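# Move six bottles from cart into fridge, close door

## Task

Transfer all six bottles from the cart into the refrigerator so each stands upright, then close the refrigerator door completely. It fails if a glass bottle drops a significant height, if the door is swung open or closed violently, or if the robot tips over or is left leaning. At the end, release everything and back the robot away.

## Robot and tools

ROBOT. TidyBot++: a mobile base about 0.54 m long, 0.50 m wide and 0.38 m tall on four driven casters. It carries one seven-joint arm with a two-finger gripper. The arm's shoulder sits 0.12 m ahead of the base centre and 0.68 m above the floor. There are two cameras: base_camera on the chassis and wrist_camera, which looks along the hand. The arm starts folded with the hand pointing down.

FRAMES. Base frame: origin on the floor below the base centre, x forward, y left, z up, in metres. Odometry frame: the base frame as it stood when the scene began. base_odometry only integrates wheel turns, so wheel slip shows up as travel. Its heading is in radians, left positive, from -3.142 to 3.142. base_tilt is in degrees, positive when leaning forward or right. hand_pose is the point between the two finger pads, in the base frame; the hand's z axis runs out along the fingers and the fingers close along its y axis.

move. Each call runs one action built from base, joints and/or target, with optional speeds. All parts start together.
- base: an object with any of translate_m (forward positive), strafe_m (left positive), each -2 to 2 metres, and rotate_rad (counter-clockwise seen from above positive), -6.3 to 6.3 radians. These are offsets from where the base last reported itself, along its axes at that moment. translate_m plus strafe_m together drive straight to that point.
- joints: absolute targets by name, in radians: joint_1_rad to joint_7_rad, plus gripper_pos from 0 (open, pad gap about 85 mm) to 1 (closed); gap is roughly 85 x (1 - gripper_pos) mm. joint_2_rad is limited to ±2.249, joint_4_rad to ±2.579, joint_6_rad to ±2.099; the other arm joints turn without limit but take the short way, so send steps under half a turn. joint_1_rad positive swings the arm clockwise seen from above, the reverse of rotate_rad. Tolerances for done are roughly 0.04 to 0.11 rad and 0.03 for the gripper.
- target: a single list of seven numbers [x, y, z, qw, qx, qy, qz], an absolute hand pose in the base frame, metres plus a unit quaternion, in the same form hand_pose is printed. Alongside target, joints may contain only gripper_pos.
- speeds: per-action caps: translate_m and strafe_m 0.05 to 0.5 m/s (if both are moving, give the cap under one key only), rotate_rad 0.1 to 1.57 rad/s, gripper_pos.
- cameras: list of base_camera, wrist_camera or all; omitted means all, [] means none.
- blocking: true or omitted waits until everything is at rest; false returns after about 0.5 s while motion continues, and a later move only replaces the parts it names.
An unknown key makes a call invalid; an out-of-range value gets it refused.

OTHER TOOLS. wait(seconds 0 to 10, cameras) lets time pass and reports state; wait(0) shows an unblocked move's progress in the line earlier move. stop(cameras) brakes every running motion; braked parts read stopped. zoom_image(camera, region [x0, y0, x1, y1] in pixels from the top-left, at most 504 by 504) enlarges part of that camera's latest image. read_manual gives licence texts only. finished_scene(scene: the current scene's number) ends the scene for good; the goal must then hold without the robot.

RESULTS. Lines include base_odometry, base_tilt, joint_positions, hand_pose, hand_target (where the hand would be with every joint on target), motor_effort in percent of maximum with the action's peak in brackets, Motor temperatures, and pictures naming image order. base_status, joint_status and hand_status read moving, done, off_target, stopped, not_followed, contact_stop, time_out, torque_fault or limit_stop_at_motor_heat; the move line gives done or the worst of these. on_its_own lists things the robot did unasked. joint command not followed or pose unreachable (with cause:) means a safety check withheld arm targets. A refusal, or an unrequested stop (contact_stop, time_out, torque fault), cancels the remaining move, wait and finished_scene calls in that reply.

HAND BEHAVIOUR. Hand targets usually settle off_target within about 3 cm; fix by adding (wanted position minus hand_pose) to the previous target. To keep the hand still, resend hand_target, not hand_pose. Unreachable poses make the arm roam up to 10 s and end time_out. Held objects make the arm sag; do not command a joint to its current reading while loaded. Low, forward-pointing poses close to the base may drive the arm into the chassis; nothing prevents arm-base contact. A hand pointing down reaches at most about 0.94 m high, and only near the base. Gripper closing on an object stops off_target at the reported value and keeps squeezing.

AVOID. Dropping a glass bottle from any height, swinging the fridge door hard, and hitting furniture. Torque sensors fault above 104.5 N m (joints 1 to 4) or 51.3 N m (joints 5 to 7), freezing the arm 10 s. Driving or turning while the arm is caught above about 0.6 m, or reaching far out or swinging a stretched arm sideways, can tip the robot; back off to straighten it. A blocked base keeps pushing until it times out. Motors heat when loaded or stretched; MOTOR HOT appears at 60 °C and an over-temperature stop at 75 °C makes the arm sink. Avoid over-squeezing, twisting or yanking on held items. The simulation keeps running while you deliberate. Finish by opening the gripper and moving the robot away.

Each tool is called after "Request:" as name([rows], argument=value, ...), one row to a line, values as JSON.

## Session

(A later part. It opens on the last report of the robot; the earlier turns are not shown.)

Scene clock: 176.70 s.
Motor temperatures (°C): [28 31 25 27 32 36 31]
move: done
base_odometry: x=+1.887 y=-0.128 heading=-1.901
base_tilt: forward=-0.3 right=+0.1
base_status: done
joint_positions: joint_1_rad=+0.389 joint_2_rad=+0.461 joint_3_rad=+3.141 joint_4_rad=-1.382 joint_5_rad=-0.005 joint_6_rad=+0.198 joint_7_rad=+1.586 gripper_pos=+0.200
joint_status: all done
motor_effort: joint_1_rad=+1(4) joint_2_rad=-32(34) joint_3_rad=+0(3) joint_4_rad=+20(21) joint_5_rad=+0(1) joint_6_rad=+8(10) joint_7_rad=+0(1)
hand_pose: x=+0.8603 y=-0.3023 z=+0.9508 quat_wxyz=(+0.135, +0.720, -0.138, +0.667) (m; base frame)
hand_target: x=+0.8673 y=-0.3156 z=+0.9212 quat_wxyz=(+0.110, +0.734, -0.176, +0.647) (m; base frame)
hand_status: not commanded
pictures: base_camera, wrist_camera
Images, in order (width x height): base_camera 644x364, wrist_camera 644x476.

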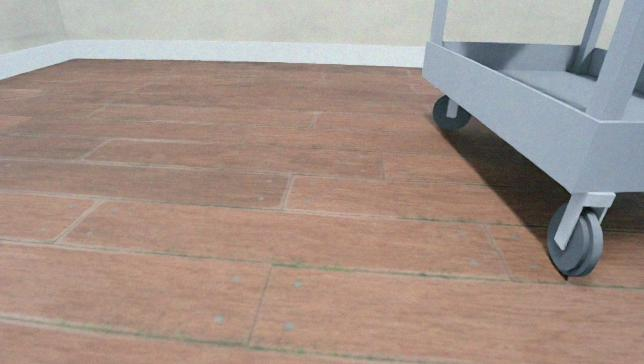

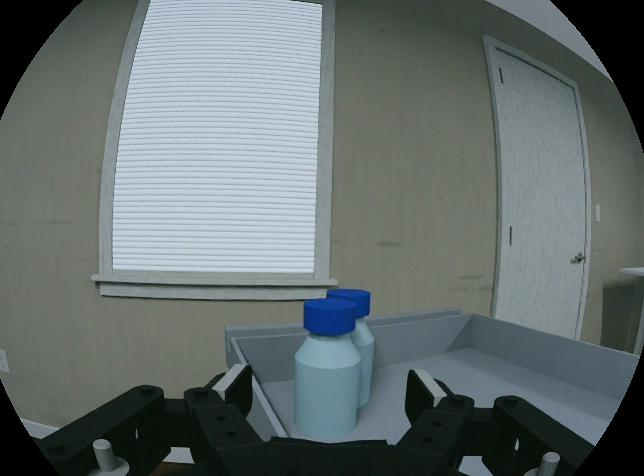

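Request:
move(joints={"joint_2_rad":0.54,"joint_6_rad":0.13})

Scene clock: 178.10 s.
Motor temperatures (°C): [28 31 25 27 32 36 31]
move: done
base_odometry: x=+1.887 y=-0.128 heading=-1.901
base_tilt: forward=-0.3 right=+0.1
base_status: not commanded
joint_positions: joint_1_rad=+0.389 joint_2_rad=+0.510 joint_3_rad=+3.141 joint_4_rad=-1.376 joint_5_rad=-0.005 joint_6_rad=+0.188 joint_7_rad=+1.586 gripper_pos=+0.200
joint_status: all done
motor_effort: joint_1_rad=+1(1) joint_2_rad=-33(36) joint_3_rad=+0(1) joint_4_rad=+20(21) joint_5_rad=+0(1) joint_6_rad=+8(9) joint_7_rad=+1(1)
hand_pose: x=+0.8718 y=-0.3070 z=+0.9123 quat_wxyz=(+0.131, +0.737, -0.141, +0.648) (m; base frame)
hand_target: x=+0.8751 y=-0.3187 z=+0.8855 quat_wxyz=(+0.107, +0.750, -0.179, +0.628) (m; base frame)
hand_status: not commanded
pictures: base_camera, wrist_camera
Images, in order (width x height): base_camera 644x364, wrist_camera 644x476.

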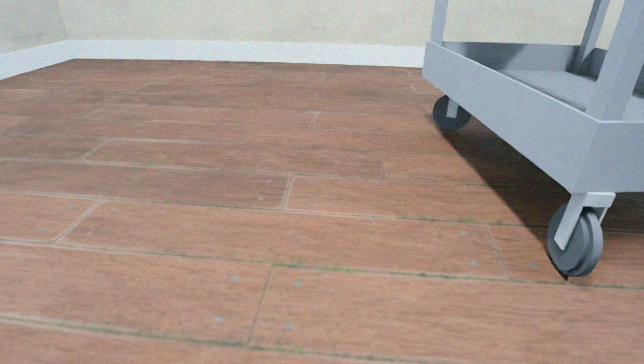

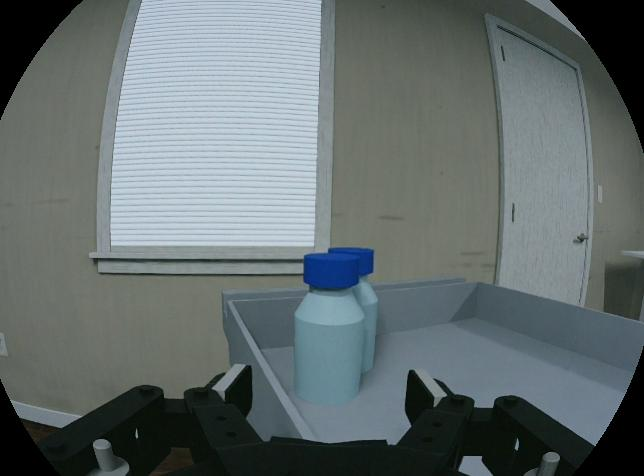

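Request:
move(base={"translate_m":0.139,"strafe_m":-0.057}, speeds={"translate_m":0.15})

Scene clock: 180.00 s.
Motor temperatures (°C): [28 31 25 27 32 36 31]
move: done
base_odometry: x=+1.788 y=-0.242 heading=-1.900
base_tilt: forward=-0.3 right=+0.1
base_status: done
joint_positions: joint_1_rad=+0.390 joint_2_rad=+0.514 joint_3_rad=+3.141 joint_4_rad=-1.375 joint_5_rad=-0.005 joint_6_rad=+0.187 joint_7_rad=+1.586 gripper_pos=+0.200
joint_status: not commanded
motor_effort: joint_1_rad=+0(2) joint_2_rad=-33(37) joint_3_rad=+0(1) joint_4_rad=+20(21) joint_5_rad=-1(1) joint_6_rad=+8(9) joint_7_rad=+0(1)
hand_pose: x=+0.8726 y=-0.3082 z=+0.9090 quat_wxyz=(+0.131, +0.738, -0.142, +0.646) (m; base frame)
hand_target: x=+0.8751 y=-0.3187 z=+0.8855 quat_wxyz=(+0.107, +0.750, -0.179, +0.628) (m; base frame)
hand_status: not commanded
pictures: base_camera, wrist_camera
Images, in order (width x height): base_camera 644x364, wrist_camera 644x476.

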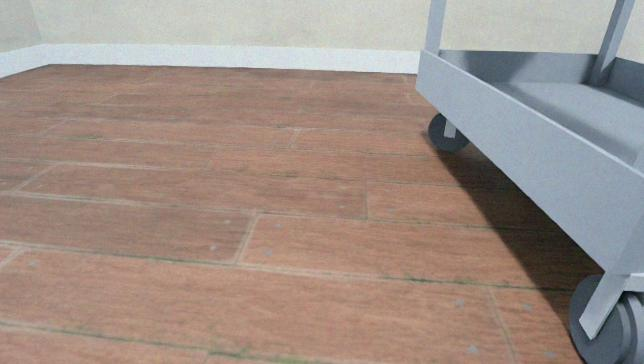

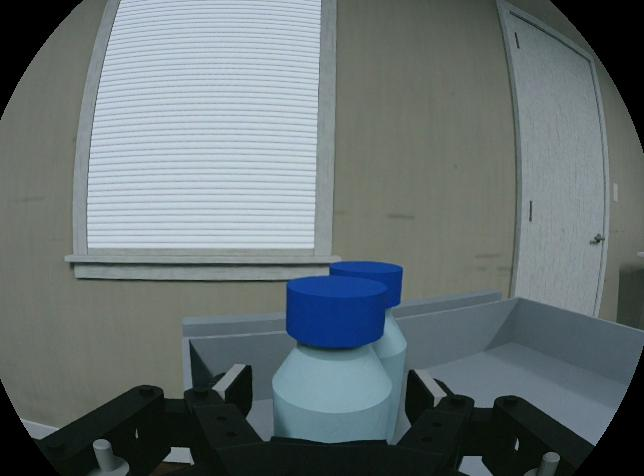

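Request:
move(base={"translate_m":0.031,"strafe_m":-0.017}, speeds={"translate_m":0.1})

Scene clock: 181.27 s.
Motor temperatures (°C): [28 31 25 27 32 36 31]
move: done
base_odometry: x=+1.762 y=-0.266 heading=-1.900
base_tilt: forward=-0.3 right=+0.1
base_status: done
joint_positions: joint_1_rad=+0.390 joint_2_rad=+0.516 joint_3_rad=+3.141 joint_4_rad=-1.374 joint_5_rad=-0.005 joint_6_rad=+0.187 joint_7_rad=+1.586 gripper_pos=+0.200
joint_status: not commanded
motor_effort: joint_1_rad=+1(3) joint_2_rad=-34(36) joint_3_rad=+0(2) joint_4_rad=+20(21) joint_5_rad=+0(1) joint_6_rad=+8(9) joint_7_rad=+0(1)
hand_pose: x=+0.8729 y=-0.3087 z=+0.9075 quat_wxyz=(+0.131, +0.739, -0.142, +0.645) (m; base frame)
hand_target: x=+0.8751 y=-0.3187 z=+0.8855 quat_wxyz=(+0.107, +0.750, -0.179, +0.628) (m; base frame)
hand_status: not commanded
pictures: base_camera, wrist_camera
Images, in order (width x height): base_camera 644x364, wrist_camera 644x476.

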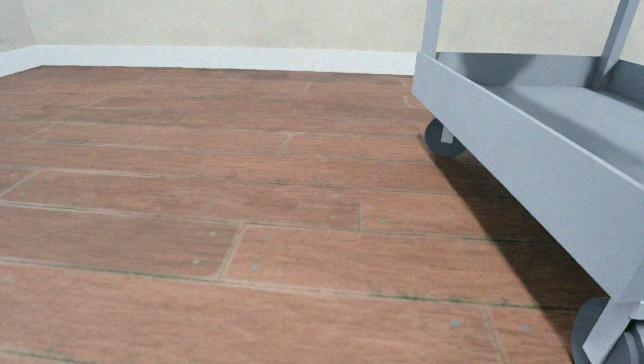

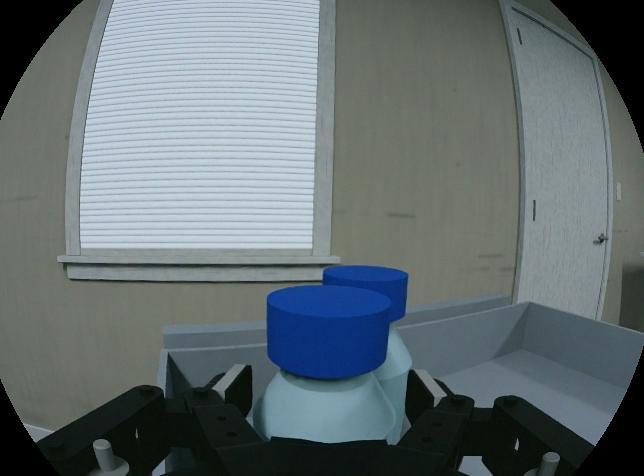

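Request:
move(joints={"joint_2_rad":0.505}, cameras=["wrist_camera"])

Scene clock: 182.57 s.
Motor temperatures (°C): [28 31 25 27 32 36 31]
move: done
base_odometry: x=+1.762 y=-0.266 heading=-1.900
base_tilt: forward=-0.3 right=+0.1
base_status: not commanded
joint_positions: joint_1_rad=+0.390 joint_2_rad=+0.507 joint_3_rad=+3.141 joint_4_rad=-1.374 joint_5_rad=-0.005 joint_6_rad=+0.187 joint_7_rad=+1.586 gripper_pos=+0.200
joint_status: all done
motor_effort: joint_1_rad=+0(1) joint_2_rad=-34(36) joint_3_rad=+0(1) joint_4_rad=+20(21) joint_5_rad=+0(1) joint_6_rad=+8(9) joint_7_rad=+0(1)
hand_pose: x=+0.8711 y=-0.3079 z=+0.9148 quat_wxyz=(+0.132, +0.736, -0.142, +0.649) (m; base frame)
hand_target: x=+0.8681 y=-0.3158 z=+0.9141 quat_wxyz=(+0.109, +0.739, -0.177, +0.641) (m; base frame)
hand_status: not commanded
pictures: wrist_camera
Images, in order (width x height): wrist_camera 644x476.

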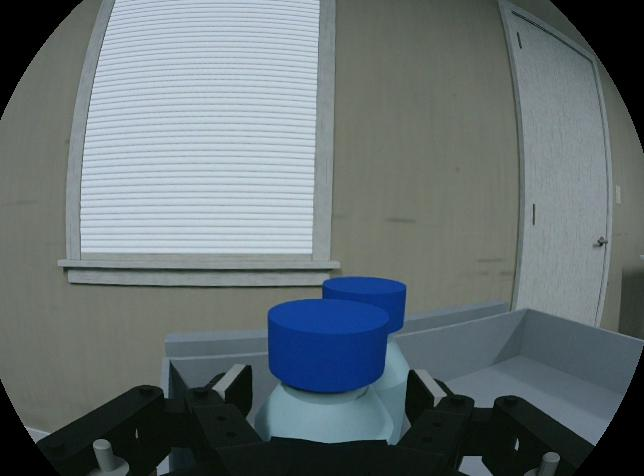

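Request:
move(joints={"joint_2_rad":0.485}, cameras=["wrist_camera"])

Scene clock: 183.47 s.
Motor temperatures (°C): [28 31 25 27 32 36 31]
move: done
base_odometry: x=+1.762 y=-0.266 heading=-1.900
base_tilt: forward=-0.3 right=+0.1
base_status: not commanded
joint_positions: joint_1_rad=+0.390 joint_2_rad=+0.493 joint_3_rad=+3.141 joint_4_rad=-1.374 joint_5_rad=-0.005 joint_6_rad=+0.187 joint_7_rad=+1.586 gripper_pos=+0.200
joint_status: all done
motor_effort: joint_1_rad=+0(1) joint_2_rad=-33(35) joint_3_rad=+0(1) joint_4_rad=+20(21) joint_5_rad=+0(1) joint_6_rad=+8(9) joint_7_rad=+0(1)
hand_pose: x=+0.8680 y=-0.3066 z=+0.9264 quat_wxyz=(+0.133, +0.731, -0.141, +0.654) (m; base frame)
hand_target: x=+0.8636 y=-0.3139 z=+0.9303 quat_wxyz=(+0.110, +0.732, -0.175, +0.649) (m; base frame)
hand_status: not commanded
pictures: wrist_camera
Images, in order (width x height): wrist_camera 644x476.

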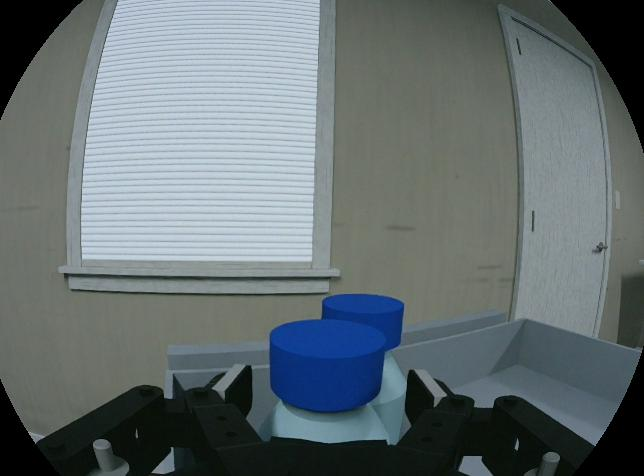

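Request:
move(joints={"gripper_pos":0.7}, cameras=["wrist_camera"])

Scene clock: 184.60 s.
Motor temperatures (°C): [28 31 25 27 32 36 31]
move: done
base_odometry: x=+1.762 y=-0.266 heading=-1.900
base_tilt: forward=-0.3 right=+0.1
base_status: not commanded
joint_positions: joint_1_rad=+0.390 joint_2_rad=+0.487 joint_3_rad=+3.141 joint_4_rad=-1.374 joint_5_rad=-0.005 joint_6_rad=+0.186 joint_7_rad=+1.586 gripper_pos=+0.700
joint_status: all done
motor_effort: joint_1_rad=+2(3) joint_2_rad=-32(34) joint_3_rad=+0(2) joint_4_rad=+20(21) joint_5_rad=+0(1) joint_6_rad=+8(9) joint_7_rad=+0(0)
hand_pose: x=+0.8665 y=-0.3059 z=+0.9314 quat_wxyz=(+0.133, +0.730, -0.140, +0.656) (m; base frame)
hand_target: x=+0.8636 y=-0.3139 z=+0.9303 quat_wxyz=(+0.110, +0.732, -0.175, +0.649) (m; base frame)
hand_status: not commanded
pictures: wrist_camera
Images, in order (width x height): wrist_camera 644x476.

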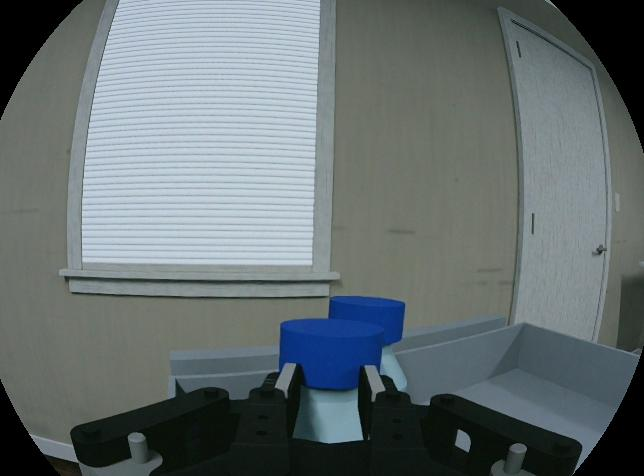

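Request:
move(joints={"gripper_pos":0.2}, cameras=["wrist_camera"])

Request:
move(base={"translate_m":0.031,"strafe_m":-0.013}, speeds={"translate_m":0.1})

Scene clock: 186.03 s.
Motor temperatures (°C): [28 31 25 27 32 36 31]
move: done
base_odometry: x=+1.762 y=-0.266 heading=-1.900
base_tilt: forward=-0.3 right=+0.1
base_status: not commanded
joint_positions: joint_1_rad=+0.392 joint_2_rad=+0.487 joint_3_rad=+3.141 joint_4_rad=-1.374 joint_5_rad=-0.005 joint_6_rad=+0.185 joint_7_rad=+1.586 gripper_pos=+0.200
joint_status: all done
motor_effort: joint_1_rad=+1(3) joint_2_rad=-32(34) joint_3_rad=+0(2) joint_4_rad=+20(21) joint_5_rad=+0(1) joint_6_rad=+8(9) joint_7_rad=+0(1)
hand_pose: x=+0.8660 y=-0.3072 z=+0.9311 quat_wxyz=(+0.134, +0.730, -0.141, +0.655) (m; base frame)
hand_target: x=+0.8636 y=-0.3139 z=+0.9303 quat_wxyz=(+0.110, +0.732, -0.175, +0.649) (m; base frame)
hand_status: not commanded
pictures: wrist_camera
Images, in order (width x height): wrist_camera 644x476.

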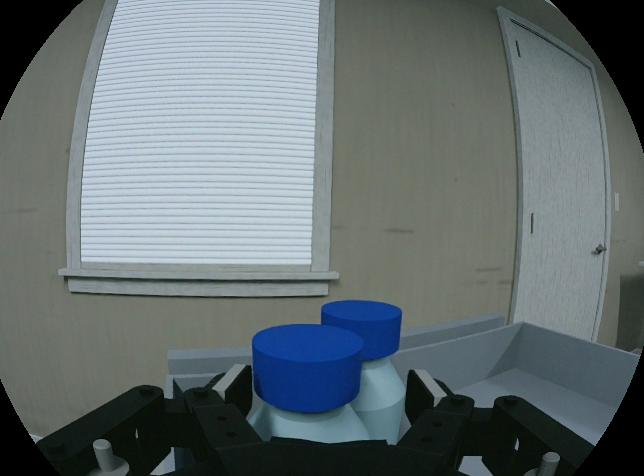

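Scene clock: 186.90 s.
Motor temperatures (°C): [28 31 25 27 32 36 31]
move: done
base_odometry: x=+1.739 y=-0.291 heading=-1.900
base_tilt: forward=-0.3 right=+0.1
base_status: done
joint_positions: joint_1_rad=+0.390 joint_2_rad=+0.483 joint_3_rad=+3.141 joint_4_rad=-1.374 joint_5_rad=-0.005 joint_6_rad=+0.184 joint_7_rad=+1.586 gripper_pos=+0.200
joint_status: not commanded
motor_effort: joint_1_rad=+3(6) joint_2_rad=-34(36) joint_3_rad=+1(3) joint_4_rad=+21(21) joint_5_rad=+0(1) joint_6_rad=+8(9) joint_7_rad=+0(1)
hand_pose: x=+0.8655 y=-0.3056 z=+0.9344 quat_wxyz=(+0.133, +0.729, -0.140, +0.657) (m; base frame)
hand_target: x=+0.8636 y=-0.3139 z=+0.9303 quat_wxyz=(+0.110, +0.732, -0.175, +0.649) (m; base frame)
hand_status: not commanded
pictures: base_camera, wrist_camera
Images, in order (width x height): base_camera 644x364, wrist_camera 644x476.

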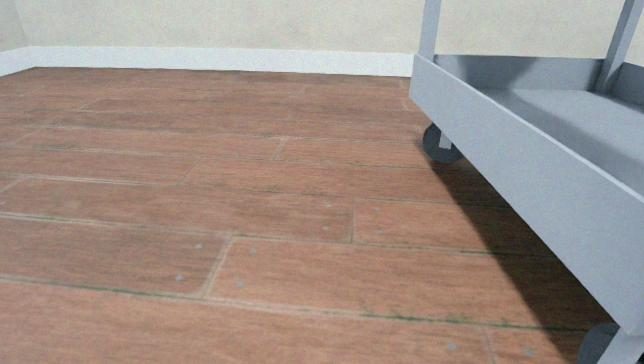

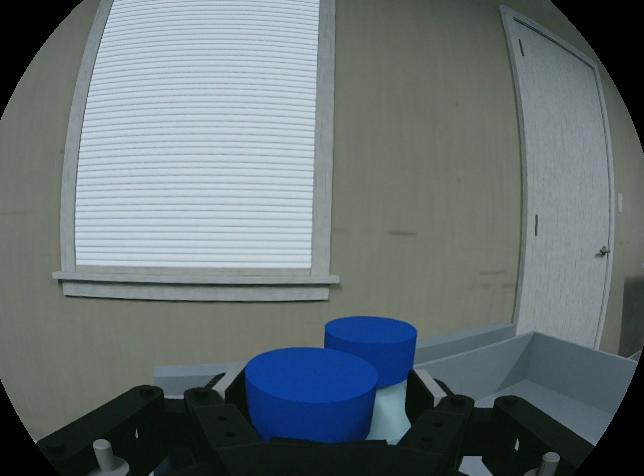

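Request:
move(joints={"joint_2_rad":0.51}, cameras=["wrist_camera"])

Scene clock: 188.83 s.
Motor temperatures (°C): [28 31 25 27 32 36 31]
move: done
base_odometry: x=+1.739 y=-0.291 heading=-1.900
base_tilt: forward=-0.3 right=+0.1
base_status: not commanded
joint_positions: joint_1_rad=+0.390 joint_2_rad=+0.483 joint_3_rad=+3.141 joint_4_rad=-1.373 joint_5_rad=-0.005 joint_6_rad=+0.184 joint_7_rad=+1.586 gripper_pos=+0.200
joint_status: all done
motor_effort: joint_1_rad=+2(4) joint_2_rad=-33(34) joint_3_rad=+2(3) joint_4_rad=+21(21) joint_5_rad=+0(1) joint_6_rad=+8(9) joint_7_rad=+1(1)
hand_pose: x=+0.8657 y=-0.3056 z=+0.9343 quat_wxyz=(+0.133, +0.729, -0.140, +0.657) (m; base frame)
hand_target: x=+0.8691 y=-0.3162 z=+0.9100 quat_wxyz=(+0.109, +0.740, -0.177, +0.639) (m; base frame)
hand_status: not commanded
pictures: wrist_camera
Images, in order (width x height): wrist_camera 644x476.

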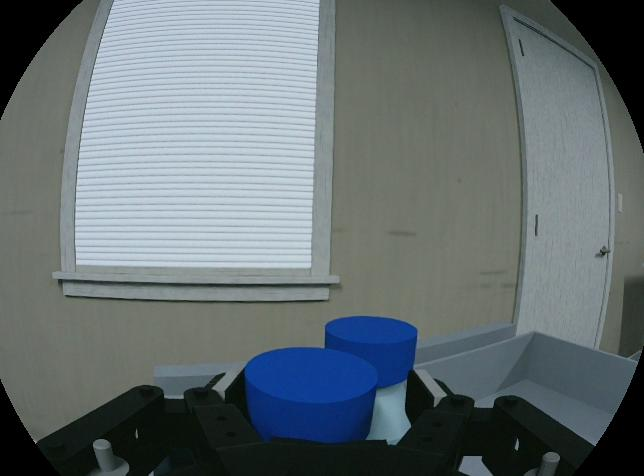

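Request:
move(joints={"joint_2_rad":0.535}, cameras=["wrist_camera"])

Scene clock: 189.70 s.
Motor temperatures (°C): [28 31 25 27 32 36 31]
move: done
base_odometry: x=+1.739 y=-0.291 heading=-1.900
base_tilt: forward=-0.3 right=+0.1
base_status: not commanded
joint_positions: joint_1_rad=+0.390 joint_2_rad=+0.488 joint_3_rad=+3.141 joint_4_rad=-1.370 joint_5_rad=-0.005 joint_6_rad=+0.184 joint_7_rad=+1.586 gripper_pos=+0.200
joint_status: all done
motor_effort: joint_1_rad=+4(5) joint_2_rad=-31(33) joint_3_rad=+2(3) joint_4_rad=+19(20) joint_5_rad=+0(1) joint_6_rad=+8(9) joint_7_rad=+1(1)
hand_pose: x=+0.8673 y=-0.3061 z=+0.9323 quat_wxyz=(+0.133, +0.729, -0.140, +0.656) (m; base frame)
hand_target: x=+0.8741 y=-0.3183 z=+0.8896 quat_wxyz=(+0.107, +0.748, -0.179, +0.630) (m; base frame)
hand_status: not commanded
pictures: wrist_camera
Images, in order (width x height): wrist_camera 644x476.

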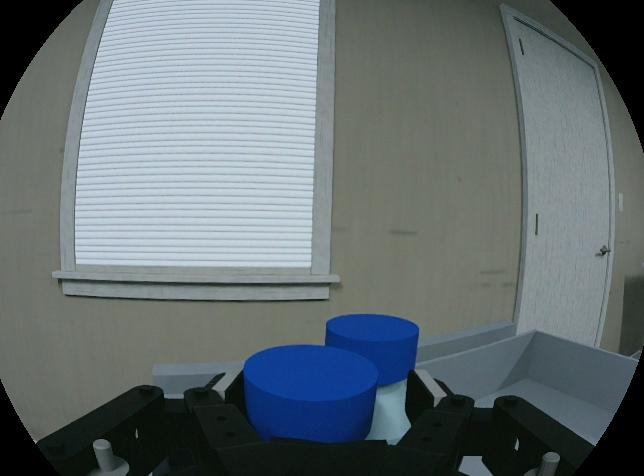

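Request:
move(joints={"joint_2_rad":0.515,"gripper_pos":0.7}, cameras=["wrist_camera"])

Scene clock: 191.27 s.
Motor temperatures (°C): [28 31 25 27 32 36 31]
move: off_target
base_odometry: x=+1.739 y=-0.291 heading=-1.900
base_tilt: forward=-0.3 right=+0.1
base_status: not commanded
joint_positions: joint_1_rad=+0.390 joint_2_rad=+0.488 joint_3_rad=+3.141 joint_4_rad=-1.370 joint_5_rad=-0.005 joint_6_rad=+0.184 joint_7_rad=+1.586 gripper_pos=+0.428
joint_status: gripper_pos off_target (ended at +0.428, target +0.700); the others done
motor_effort: joint_1_rad=+3(5) joint_2_rad=-31(33) joint_3_rad=+2(3) joint_4_rad=+20(20) joint_5_rad=-1(1) joint_6_rad=+8(8) joint_7_rad=+0(1)
hand_pose: x=+0.8673 y=-0.3061 z=+0.9323 quat_wxyz=(+0.133, +0.729, -0.140, +0.656) (m; base frame)
hand_target: x=+0.8702 y=-0.3167 z=+0.9059 quat_wxyz=(+0.108, +0.742, -0.178, +0.638) (m; base frame)
hand_status: not commanded
pictures: wrist_camera
Images, in order (width x height): wrist_camera 644x476.

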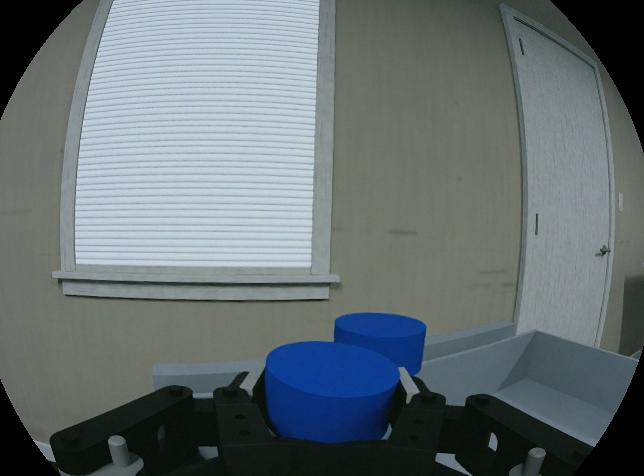

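Request:
move(joints={"joint_2_rad":0.36,"joint_6_rad":0.06}, cameras=["wrist_camera"])

Scene clock: 192.70 s.
Motor temperatures (°C): [28 31 25 27 32 36 31]
move: done
base_odometry: x=+1.739 y=-0.291 heading=-1.900
base_tilt: forward=-0.3 right=+0.1
base_status: not commanded
joint_positions: joint_1_rad=+0.393 joint_2_rad=+0.399 joint_3_rad=+3.141 joint_4_rad=-1.375 joint_5_rad=-0.005 joint_6_rad=+0.093 joint_7_rad=+1.586 gripper_pos=+0.428
joint_status: all done
motor_effort: joint_1_rad=+1(4) joint_2_rad=-36(40) joint_3_rad=+0(2) joint_4_rad=+25(26) joint_5_rad=+0(1) joint_6_rad=+12(13) joint_7_rad=+0(1)
hand_pose: x=+0.8409 y=-0.2975 z=+0.9722 quat_wxyz=(+0.133, +0.731, -0.142, +0.654) (m; base frame)
hand_target: x=+0.8287 y=-0.2983 z=+1.0073 quat_wxyz=(+0.113, +0.715, -0.170, +0.669) (m; base frame)
hand_status: not commanded
pictures: wrist_camera
Images, in order (width x height): wrist_camera 644x476.

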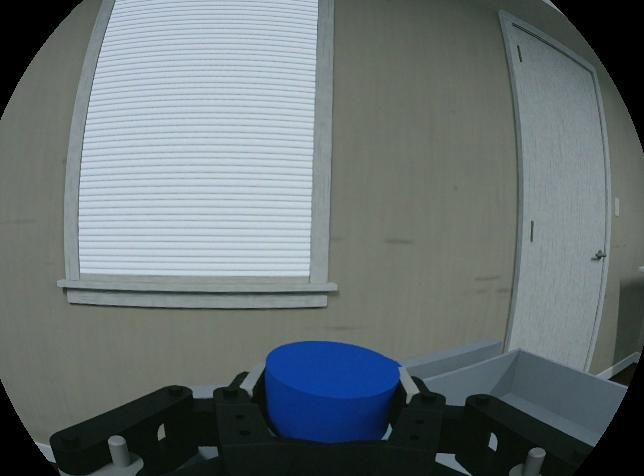

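Request:
move(joints={"joint_2_rad":0.12,"joint_4_rad":-1.45,"joint_6_rad":-0.15}, cameras=["wrist_camera"])

Request:
move(base={"translate_m":-0.28,"strafe_m":0.115}, speeds={"translate_m":0.3})

Scene clock: 194.73 s.
Motor temperatures (°C): [28 31 25 27 32 36 31]
move: done
base_odometry: x=+1.739 y=-0.291 heading=-1.900
base_tilt: forward=-0.3 right=+0.1
base_status: not commanded
joint_positions: joint_1_rad=+0.393 joint_2_rad=+0.140 joint_3_rad=+3.141 joint_4_rad=-1.459 joint_5_rad=-0.005 joint_6_rad=-0.110 joint_7_rad=+1.586 gripper_pos=+0.428
joint_status: all done
motor_effort: joint_1_rad=+0(1) joint_2_rad=-28(39) joint_3_rad=+0(1) joint_4_rad=+26(27) joint_5_rad=+0(1) joint_6_rad=+12(13) joint_7_rad=+0(1)
hand_pose: x=+0.7489 y=-0.2591 z=+1.0468 quat_wxyz=(+0.131, +0.740, -0.143, +0.644) (m; base frame)
hand_target: x=+0.7400 y=-0.2582 z=+1.0536 quat_wxyz=(+0.106, +0.738, -0.173, +0.644) (m; base frame)
hand_status: not commanded
pictures: wrist_camera
Images, in order (width x height): wrist_camera 644x476.

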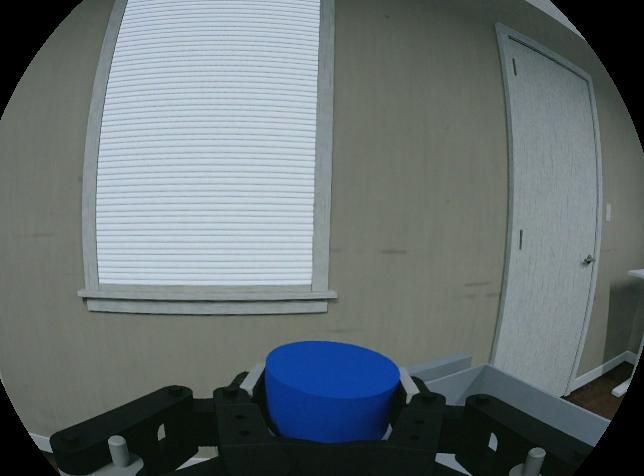

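Scene clock: 196.63 s.
Motor temperatures (°C): [28 31 25 27 32 36 31]
move: done
base_odometry: x=+1.938 y=-0.063 heading=-1.900
base_tilt: forward=-0.3 right=+0.1
base_status: done
joint_positions: joint_1_rad=+0.394 joint_2_rad=+0.137 joint_3_rad=+3.141 joint_4_rad=-1.462 joint_5_rad=-0.005 joint_6_rad=-0.114 joint_7_rad=+1.585 gripper_pos=+0.428
joint_status: not commanded
motor_effort: joint_1_rad=+1(6) joint_2_rad=-28(33) joint_3_rad=+0(5) joint_4_rad=+26(27) joint_5_rad=+0(1) joint_6_rad=+12(13) joint_7_rad=+0(1)
hand_pose: x=+0.7474 y=-0.2593 z=+1.0455 quat_wxyz=(+0.131, +0.742, -0.144, +0.642) (m; base frame)
hand_target: x=+0.7400 y=-0.2582 z=+1.0536 quat_wxyz=(+0.106, +0.738, -0.173, +0.644) (m; base frame)
hand_status: not commanded
pictures: base_camera, wrist_camera
Images, in order (width x height): base_camera 644x364, wrist_camera 644x476.

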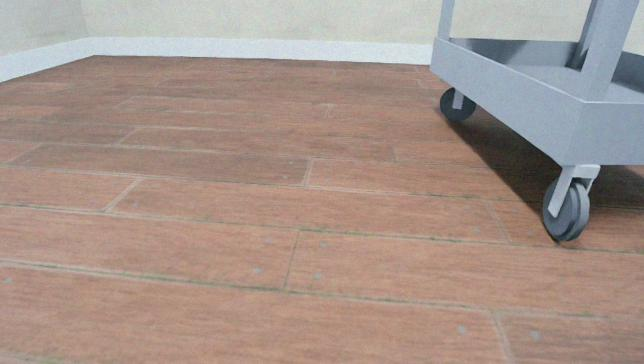

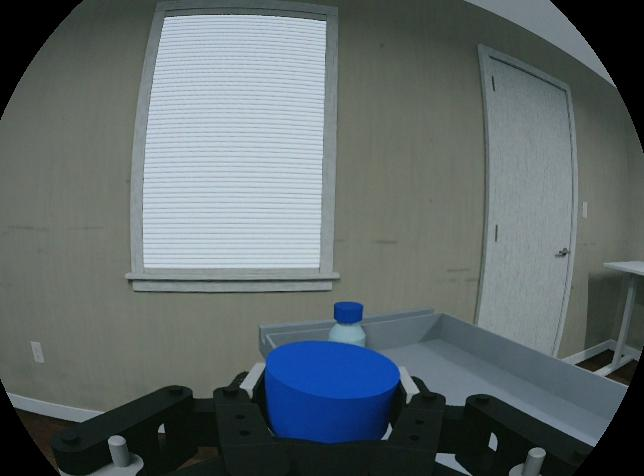

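Request:
move(base={"translate_m":0.294,"strafe_m":-1.079,"rotate_rad":3.028}, speeds={"rotate_rad":1.2}, joints={"joint_1_rad":-0.07,"joint_2_rad":-0.1,"joint_4_rad":-1.40,"joint_6_rad":-0.35}, cameras=["wrist_camera"])

Request:
move(base={"translate_m":0.7}, speeds={"translate_m":0.4})

Scene clock: 202.03 s.
Motor temperatures (°C): [28 31 25 27 32 36 31]
move: done
base_odometry: x=+0.822 y=+0.008 heading=+1.128
base_tilt: forward=-0.3 right=+0.1
base_status: done
joint_positions: joint_1_rad=-0.075 joint_2_rad=-0.067 joint_3_rad=+3.129 joint_4_rad=-1.458 joint_5_rad=-0.005 joint_6_rad=-0.310 joint_7_rad=+1.585 gripper_pos=+0.428
joint_status: all done
motor_effort: joint_1_rad=+1(6) joint_2_rad=-20(32) joint_3_rad=+0(5) joint_4_rad=+25(27) joint_5_rad=+0(2) joint_6_rad=+12(13) joint_7_rad=+0(1)
hand_pose: x=+0.7061 y=+0.0538 z=+1.1176 quat_wxyz=(-0.026, +0.751, +0.037, +0.659) (m; base frame)
hand_target: x=+0.6883 y=+0.0461 z=+1.1600 quat_wxyz=(-0.051, +0.734, +0.007, +0.677) (m; base frame)
hand_status: not commanded
pictures: wrist_camera
Images, in order (width x height): wrist_camera 644x476.

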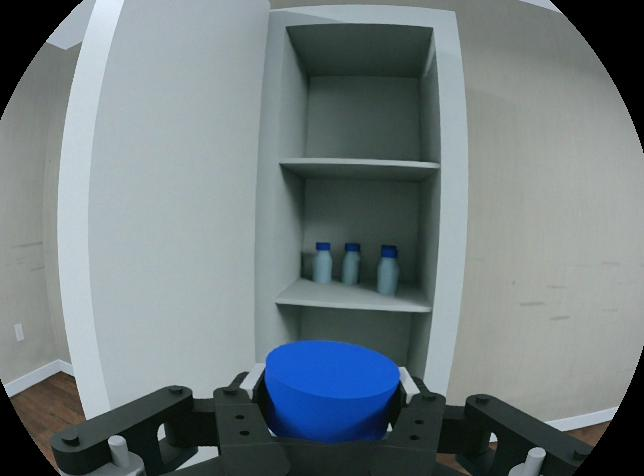

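Scene clock: 204.87 s.
Motor temperatures (°C): [28 31 25 27 32 36 31]
move: done
base_odometry: x=+1.122 y=+0.640 heading=+1.129
base_tilt: forward=-0.3 right=+0.1
base_status: done
joint_positions: joint_1_rad=-0.075 joint_2_rad=-0.077 joint_3_rad=+3.129 joint_4_rad=-1.457 joint_5_rad=-0.005 joint_6_rad=-0.314 joint_7_rad=+1.585 gripper_pos=+0.428
joint_status: not commanded
motor_effort: joint_1_rad=+1(2) joint_2_rad=-20(23) joint_3_rad=+1(1) joint_4_rad=+25(26) joint_5_rad=+0(1) joint_6_rad=+12(13) joint_7_rad=+0(1)
hand_pose: x=+0.7018 y=+0.0535 z=+1.1223 quat_wxyz=(-0.026, +0.748, +0.037, +0.662) (m; base frame)
hand_target: x=+0.6883 y=+0.0461 z=+1.1600 quat_wxyz=(-0.051, +0.734, +0.007, +0.677) (m; base frame)
hand_status: not commanded
pictures: base_camera, wrist_camera
Images, in order (width x height): base_camera 644x364, wrist_camera 644x476.

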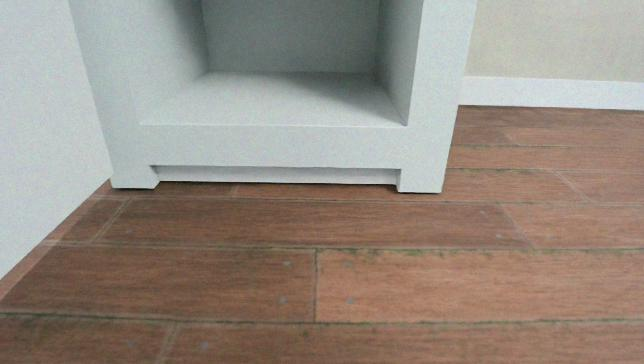

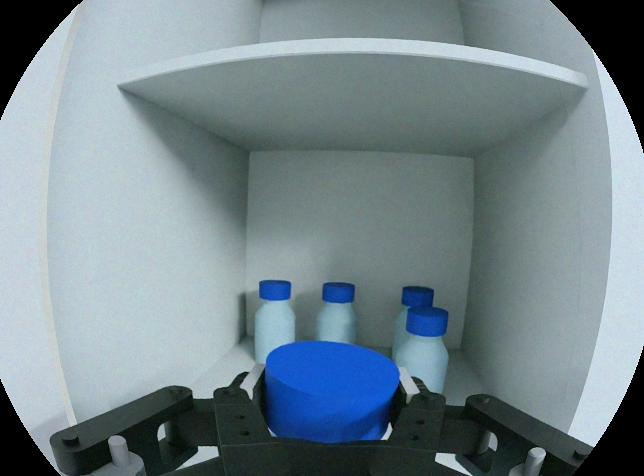

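Request:
move(base={"translate_m":0.29,"strafe_m":0.033}, speeds={"translate_m":0.2})

Request:
move(joints={"joint_2_rad":-0.1,"joint_4_rad":-1.52,"joint_6_rad":-0.19}, cameras=["wrist_camera"])

Scene clock: 207.53 s.
Motor temperatures (°C): [28 31 25 27 32 36 31]
move: done
base_odometry: x=+1.217 y=+0.917 heading=+1.128
base_tilt: forward=-0.3 right=+0.1
base_status: done
joint_positions: joint_1_rad=-0.075 joint_2_rad=-0.079 joint_3_rad=+3.129 joint_4_rad=-1.457 joint_5_rad=-0.005 joint_6_rad=-0.314 joint_7_rad=+1.585 gripper_pos=+0.428
joint_status: not commanded
motor_effort: joint_1_rad=+0(2) joint_2_rad=-20(23) joint_3_rad=+0(2) joint_4_rad=+26(26) joint_5_rad=+0(1) joint_6_rad=+12(13) joint_7_rad=+0(1)
hand_pose: x=+0.7007 y=+0.0534 z=+1.1238 quat_wxyz=(-0.026, +0.748, +0.037, +0.662) (m; base frame)
hand_target: x=+0.6883 y=+0.0461 z=+1.1600 quat_wxyz=(-0.051, +0.734, +0.007, +0.677) (m; base frame)
hand_status: not commanded
pictures: base_camera, wrist_camera
Images, in order (width x height): base_camera 644x364, wrist_camera 644x476.

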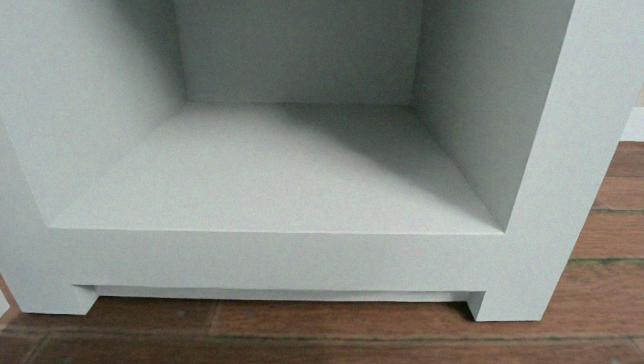

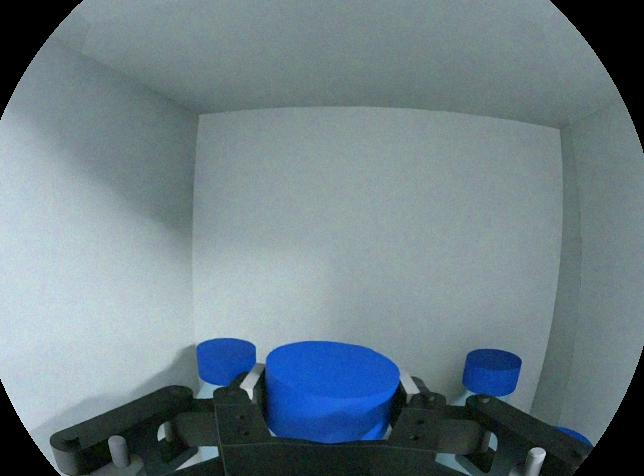

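Scene clock: 208.50 s.
Motor temperatures (°C): [28 31 25 27 32 36 31]
move: done
base_odometry: x=+1.217 y=+0.917 heading=+1.128
base_tilt: forward=-0.3 right=+0.1
base_status: not commanded
joint_positions: joint_1_rad=-0.075 joint_2_rad=-0.079 joint_3_rad=+3.129 joint_4_rad=-1.535 joint_5_rad=-0.005 joint_6_rad=-0.255 joint_7_rad=+1.585 gripper_pos=+0.428
joint_status: all done
motor_effort: joint_1_rad=+1(1) joint_2_rad=-20(22) joint_3_rad=+1(1) joint_4_rad=+25(28) joint_5_rad=+0(1) joint_6_rad=+12(14) joint_7_rad=+1(1)
hand_pose: x=+0.7037 y=+0.0536 z=+1.0936 quat_wxyz=(-0.026, +0.754, +0.037, +0.655) (m; base frame)
hand_target: x=+0.6971 y=+0.0450 z=+1.1355 quat_wxyz=(-0.050, +0.721, +0.004, +0.691) (m; base frame)
hand_status: not commanded
pictures: wrist_camera
Images, in order (width x height): wrist_camera 644x476.

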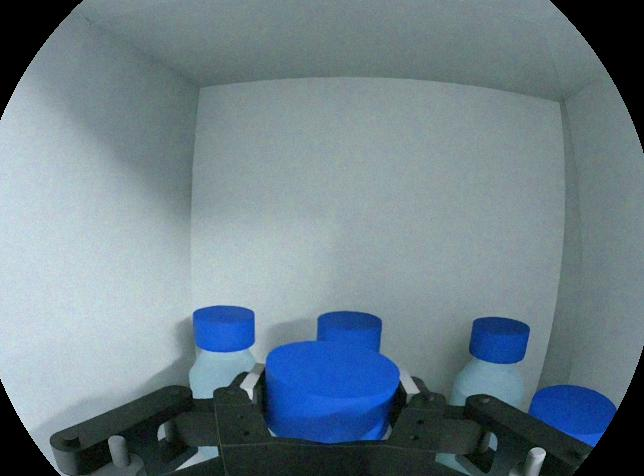

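Request:
move(joints={"joint_2_rad":-0.1,"joint_4_rad":-1.60,"joint_6_rad":-0.12}, cameras=["wrist_camera"])

Scene clock: 209.60 s.
Motor temperatures (°C): [28 31 25 27 32 36 31]
move: done
base_odometry: x=+1.217 y=+0.917 heading=+1.128
base_tilt: forward=-0.3 right=+0.1
base_status: not commanded
joint_positions: joint_1_rad=-0.075 joint_2_rad=-0.079 joint_3_rad=+3.129 joint_4_rad=-1.609 joint_5_rad=-0.005 joint_6_rad=-0.190 joint_7_rad=+1.585 gripper_pos=+0.428
joint_status: all done
motor_effort: joint_1_rad=+0(2) joint_2_rad=-20(22) joint_3_rad=+1(1) joint_4_rad=+26(26) joint_5_rad=+0(1) joint_6_rad=+12(13) joint_7_rad=+0(1)
hand_pose: x=+0.7051 y=+0.0536 z=+1.0678 quat_wxyz=(-0.026, +0.757, +0.037, +0.652) (m; base frame)
hand_target: x=+0.6998 y=+0.0444 z=+1.1074 quat_wxyz=(-0.049, +0.724, +0.003, +0.688) (m; base frame)
hand_status: not commanded
pictures: wrist_camera
Images, in order (width x height): wrist_camera 644x476.

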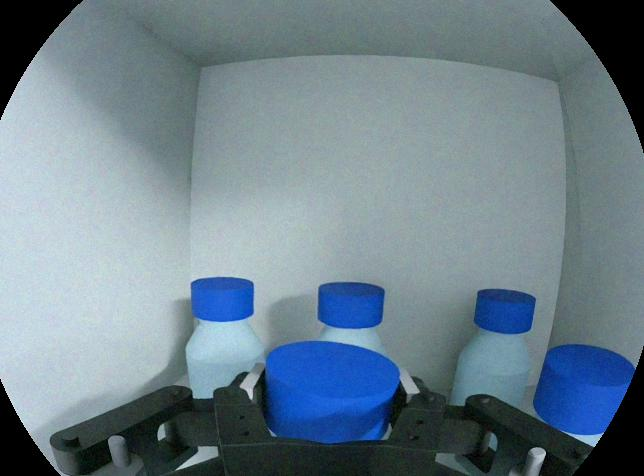

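Request:
move(joints={"joint_4_rad":-1.65,"joint_6_rad":-0.08}, cameras=["wrist_camera"])

Scene clock: 210.57 s.
Motor temperatures (°C): [28 31 25 27 32 36 31]
move: done
base_odometry: x=+1.217 y=+0.917 heading=+1.128
base_tilt: forward=-0.3 right=+0.1
base_status: not commanded
joint_positions: joint_1_rad=-0.075 joint_2_rad=-0.086 joint_3_rad=+3.129 joint_4_rad=-1.643 joint_5_rad=-0.005 joint_6_rad=-0.136 joint_7_rad=+1.585 gripper_pos=+0.428
joint_status: all done
motor_effort: joint_1_rad=+2(2) joint_2_rad=-17(21) joint_3_rad=+1(1) joint_4_rad=+23(26) joint_5_rad=+0(1) joint_6_rad=+10(13) joint_7_rad=+0(1)
hand_pose: x=+0.7037 y=+0.0534 z=+1.0674 quat_wxyz=(-0.026, +0.748, +0.037, +0.662) (m; base frame)
hand_target: x=+0.7004 y=+0.0440 z=+1.0886 quat_wxyz=(-0.048, +0.728, +0.003, +0.684) (m; base frame)
hand_status: not commanded
pictures: wrist_camera
Images, in order (width x height): wrist_camera 644x476.

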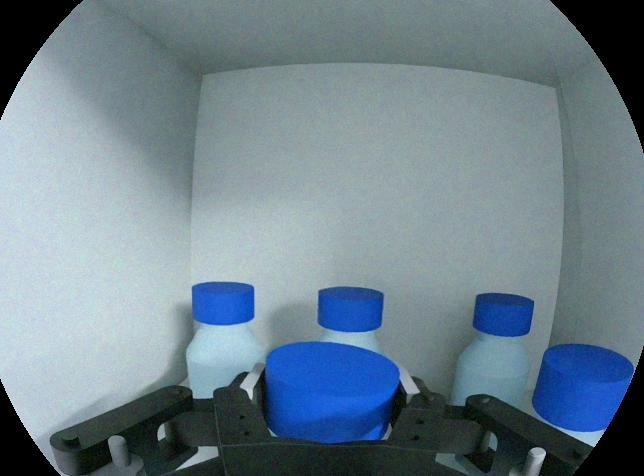

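Contact. Slightly more, then release.

Request:
move(joints={"joint_4_rad":-1.675,"joint_6_rad":-0.07}, cameras=[])

Request:
move(joints={"gripper_pos":0.2}, cameras=["wrist_camera"])

Scene clock: 211.50 s.
Motor temperatures (°C): [28 31 25 27 32 36 31]
move: done
base_odometry: x=+1.217 y=+0.917 heading=+1.128
base_tilt: forward=-0.3 right=+0.1
base_status: not commanded
joint_positions: joint_1_rad=-0.075 joint_2_rad=-0.091 joint_3_rad=+3.129 joint_4_rad=-1.659 joint_5_rad=-0.005 joint_6_rad=-0.115 joint_7_rad=+1.585 gripper_pos=+0.428
joint_status: all done
motor_effort: joint_1_rad=+1(2) joint_2_rad=-15(16) joint_3_rad=+1(1) joint_4_rad=+21(24) joint_5_rad=+1(1) joint_6_rad=+9(10) joint_7_rad=-1(1)
hand_pose: x=+0.7019 y=+0.0532 z=+1.0672 quat_wxyz=(-0.026, +0.745, +0.037, +0.666) (m; base frame)
hand_target: x=+0.7001 y=+0.0439 z=+1.0761 quat_wxyz=(-0.048, +0.733, +0.003, +0.679) (m; base frame)
hand_status: not commanded
pictures: none
No camera images: "cameras" was empty.

Scene clock: 212.33 s.
Motor temperatures (°C): [28 31 25 27 32 36 31]
move: done
base_odometry: x=+1.217 y=+0.917 heading=+1.128
base_tilt: forward=-0.3 right=+0.1
base_status: not commanded
joint_positions: joint_1_rad=-0.075 joint_2_rad=-0.091 joint_3_rad=+3.129 joint_4_rad=-1.659 joint_5_rad=-0.005 joint_6_rad=-0.115 joint_7_rad=+1.585 gripper_pos=+0.200
joint_status: all done
motor_effort: joint_1_rad=+1(2) joint_2_rad=-15(17) joint_3_rad=+1(2) joint_4_rad=+21(22) joint_5_rad=+0(1) joint_6_rad=+9(10) joint_7_rad=+0(1)
hand_pose: x=+0.7019 y=+0.0532 z=+1.0670 quat_wxyz=(-0.026, +0.745, +0.037, +0.666) (m; base frame)
hand_target: x=+0.7001 y=+0.0439 z=+1.0761 quat_wxyz=(-0.048, +0.733, +0.003, +0.679) (m; base frame)
hand_status: not commanded
pictures: wrist_camera
Images, in order (width x height): wrist_camera 644x476.

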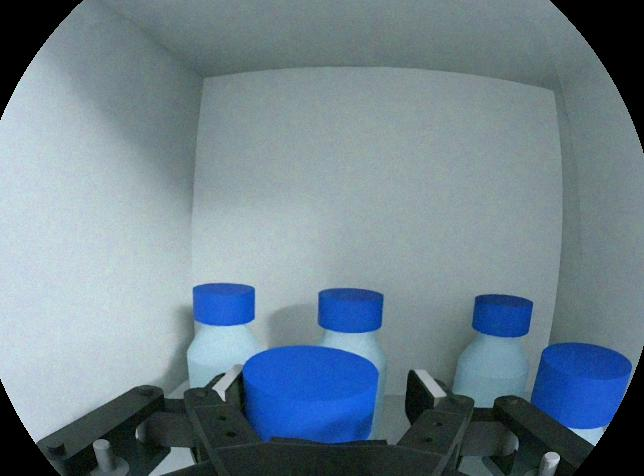

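Request:
move(base={"strafe_m":0.009}, speeds={"strafe_m":0.05}, cameras=["wrist_camera"])

Request:
move(base={"translate_m":-0.25,"strafe_m":-0.017}, speeds={"translate_m":0.15}, cameras=["wrist_camera"])

Scene clock: 213.57 s.
Motor temperatures (°C): [28 31 25 27 32 36 31]
move: done
base_odometry: x=+1.209 y=+0.921 heading=+1.128
base_tilt: forward=-0.3 right=+0.1
base_status: done
joint_positions: joint_1_rad=-0.075 joint_2_rad=-0.092 joint_3_rad=+3.130 joint_4_rad=-1.659 joint_5_rad=-0.005 joint_6_rad=-0.113 joint_7_rad=+1.585 gripper_pos=+0.200
joint_status: not commanded
motor_effort: joint_1_rad=+1(3) joint_2_rad=-15(17) joint_3_rad=+1(3) joint_4_rad=+21(21) joint_5_rad=+0(1) joint_6_rad=+8(9) joint_7_rad=+0(1)
hand_pose: x=+0.7018 y=+0.0525 z=+1.0679 quat_wxyz=(-0.026, +0.744, +0.036, +0.667) (m; base frame)
hand_target: x=+0.7001 y=+0.0439 z=+1.0761 quat_wxyz=(-0.048, +0.733, +0.003, +0.679) (m; base frame)
hand_status: not commanded
pictures: wrist_camera
Images, in order (width x height): wrist_camera 644x476.

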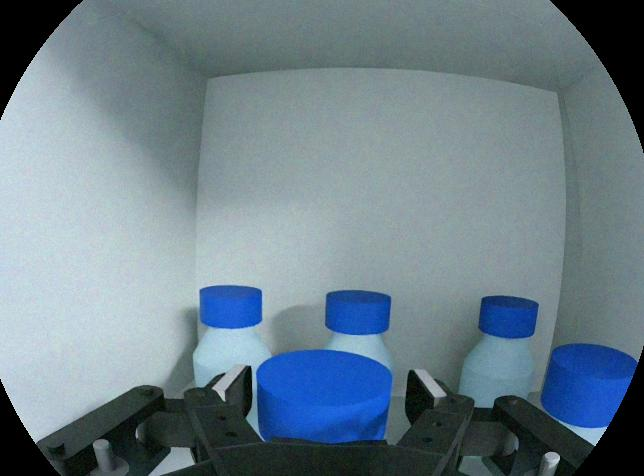

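Scene clock: 215.90 s.
Motor temperatures (°C): [28 31 25 27 32 36 31]
move: done
base_odometry: x=+1.117 y=+0.688 heading=+1.128
base_tilt: forward=-0.3 right=+0.1
base_status: done
joint_positions: joint_1_rad=-0.074 joint_2_rad=-0.102 joint_3_rad=+3.130 joint_4_rad=-1.659 joint_5_rad=-0.005 joint_6_rad=-0.112 joint_7_rad=+1.585 gripper_pos=+0.200
joint_status: not commanded
motor_effort: joint_1_rad=+1(1) joint_2_rad=-15(21) joint_3_rad=+0(1) joint_4_rad=+21(22) joint_5_rad=+0(1) joint_6_rad=+8(9) joint_7_rad=+0(1)
hand_pose: x=+0.6977 y=+0.0520 z=+1.0744 quat_wxyz=(-0.026, +0.740, +0.036, +0.671) (m; base frame)
hand_target: x=+0.7001 y=+0.0439 z=+1.0761 quat_wxyz=(-0.048, +0.733, +0.003, +0.679) (m; base frame)
hand_status: not commanded
pictures: wrist_camera
Images, in order (width x height): wrist_camera 644x476.

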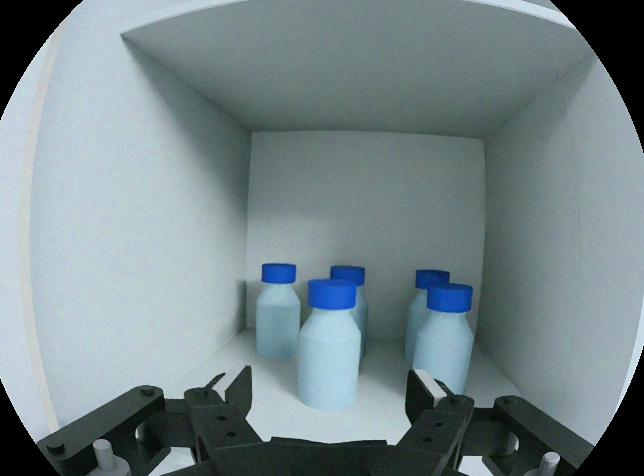

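Request:
move(base={"translate_m":-0.6}, cameras=[])

Request:
move(base={"translate_m":-0.534,"strafe_m":0.2,"rotate_rad":-1.398}, joints={"joint_1_rad":0,"joint_6_rad":-0.05}, cameras=[])

Request:
move(base={"translate_m":-0.039,"strafe_m":-0.582}, joints={"joint_1_rad":0,"joint_2_rad":0.1,"joint_4_rad":-1.93,"joint_6_rad":0.3})

Scene clock: 219.80 s.
Motor temperatures (°C): [28 31 25 27 32 36 31]
move: done
base_odometry: x=+0.860 y=+0.145 heading=+1.128
base_tilt: forward=-0.3 right=+0.1
base_status: done
joint_positions: joint_1_rad=-0.074 joint_2_rad=-0.109 joint_3_rad=+3.130 joint_4_rad=-1.659 joint_5_rad=-0.005 joint_6_rad=-0.110 joint_7_rad=+1.585 gripper_pos=+0.200
joint_status: not commanded
motor_effort: joint_1_rad=+1(2) joint_2_rad=-15(18) joint_3_rad=+0(2) joint_4_rad=+21(22) joint_5_rad=+0(1) joint_6_rad=+8(10) joint_7_rad=-1(1)
hand_pose: x=+0.6950 y=+0.0518 z=+1.0787 quat_wxyz=(-0.026, +0.737, +0.036, +0.674) (m; base frame)
hand_target: x=+0.7001 y=+0.0439 z=+1.0761 quat_wxyz=(-0.048, +0.733, +0.003, +0.679) (m; base frame)
hand_status: not commanded
pictures: none
No camera images: "cameras" was empty.

Scene clock: 222.17 s.
Motor temperatures (°C): [28 31 25 27 32 36 31]
move: done
base_odometry: x=+0.450 y=-0.252 heading=-0.268
base_tilt: forward=-0.3 right=+0.1
base_status: done
joint_positions: joint_1_rad=+0.002 joint_2_rad=-0.104 joint_3_rad=+3.139 joint_4_rad=-1.660 joint_5_rad=-0.005 joint_6_rad=-0.093 joint_7_rad=+1.585 gripper_pos=+0.200
joint_status: all done
motor_effort: joint_1_rad=+1(4) joint_2_rad=-15(18) joint_3_rad=+1(3) joint_4_rad=+21(21) joint_5_rad=+0(1) joint_6_rad=+8(9) joint_7_rad=+1(1)
hand_pose: x=+0.7000 y=+0.0019 z=+1.0807 quat_wxyz=(+0.003, +0.734, +0.004, +0.679) (m; base frame)
hand_target: x=+0.7022 y=+0.0029 z=+1.0823 quat_wxyz=(-0.024, +0.726, -0.023, +0.687) (m; base frame)
hand_status: not commanded
pictures: none
No camera images: "cameras" was empty.

Scene clock: 224.63 s.
Motor temperatures (°C): [28 31 25 27 32 36 31]
move: done
base_odometry: x=+0.258 y=-0.803 heading=-0.269
base_tilt: forward=-0.3 right=+0.1
base_status: done
joint_positions: joint_1_rad=+0.003 joint_2_rad=+0.092 joint_3_rad=+3.139 joint_4_rad=-1.920 joint_5_rad=-0.005 joint_6_rad=+0.255 joint_7_rad=+1.585 gripper_pos=+0.200
joint_status: all done
motor_effort: joint_1_rad=+1(3) joint_2_rad=-20(24) joint_3_rad=+0(3) joint_4_rad=+19(22) joint_5_rad=-1(1) joint_6_rad=+8(10) joint_7_rad=+1(1)
hand_pose: x=+0.7476 y=+0.0008 z=+0.9090 quat_wxyz=(+0.003, +0.770, +0.003, +0.638) (m; base frame)
hand_target: x=+0.7501 y=-0.0010 z=+0.9117 quat_wxyz=(-0.018, +0.761, -0.028, +0.648) (m; base frame)
hand_status: not commanded
pictures: base_camera, wrist_camera
Images, in order (width x height): base_camera 644x364, wrist_camera 644x476.

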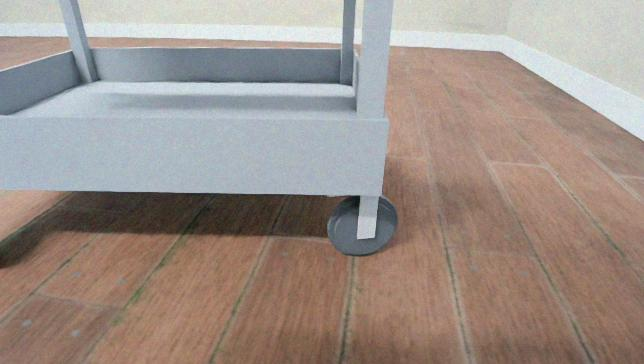

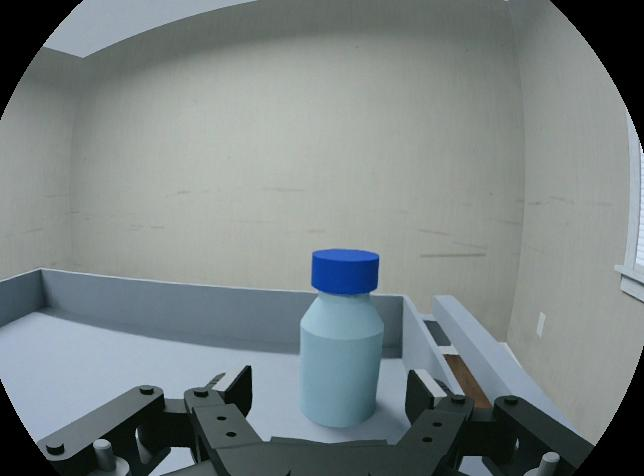

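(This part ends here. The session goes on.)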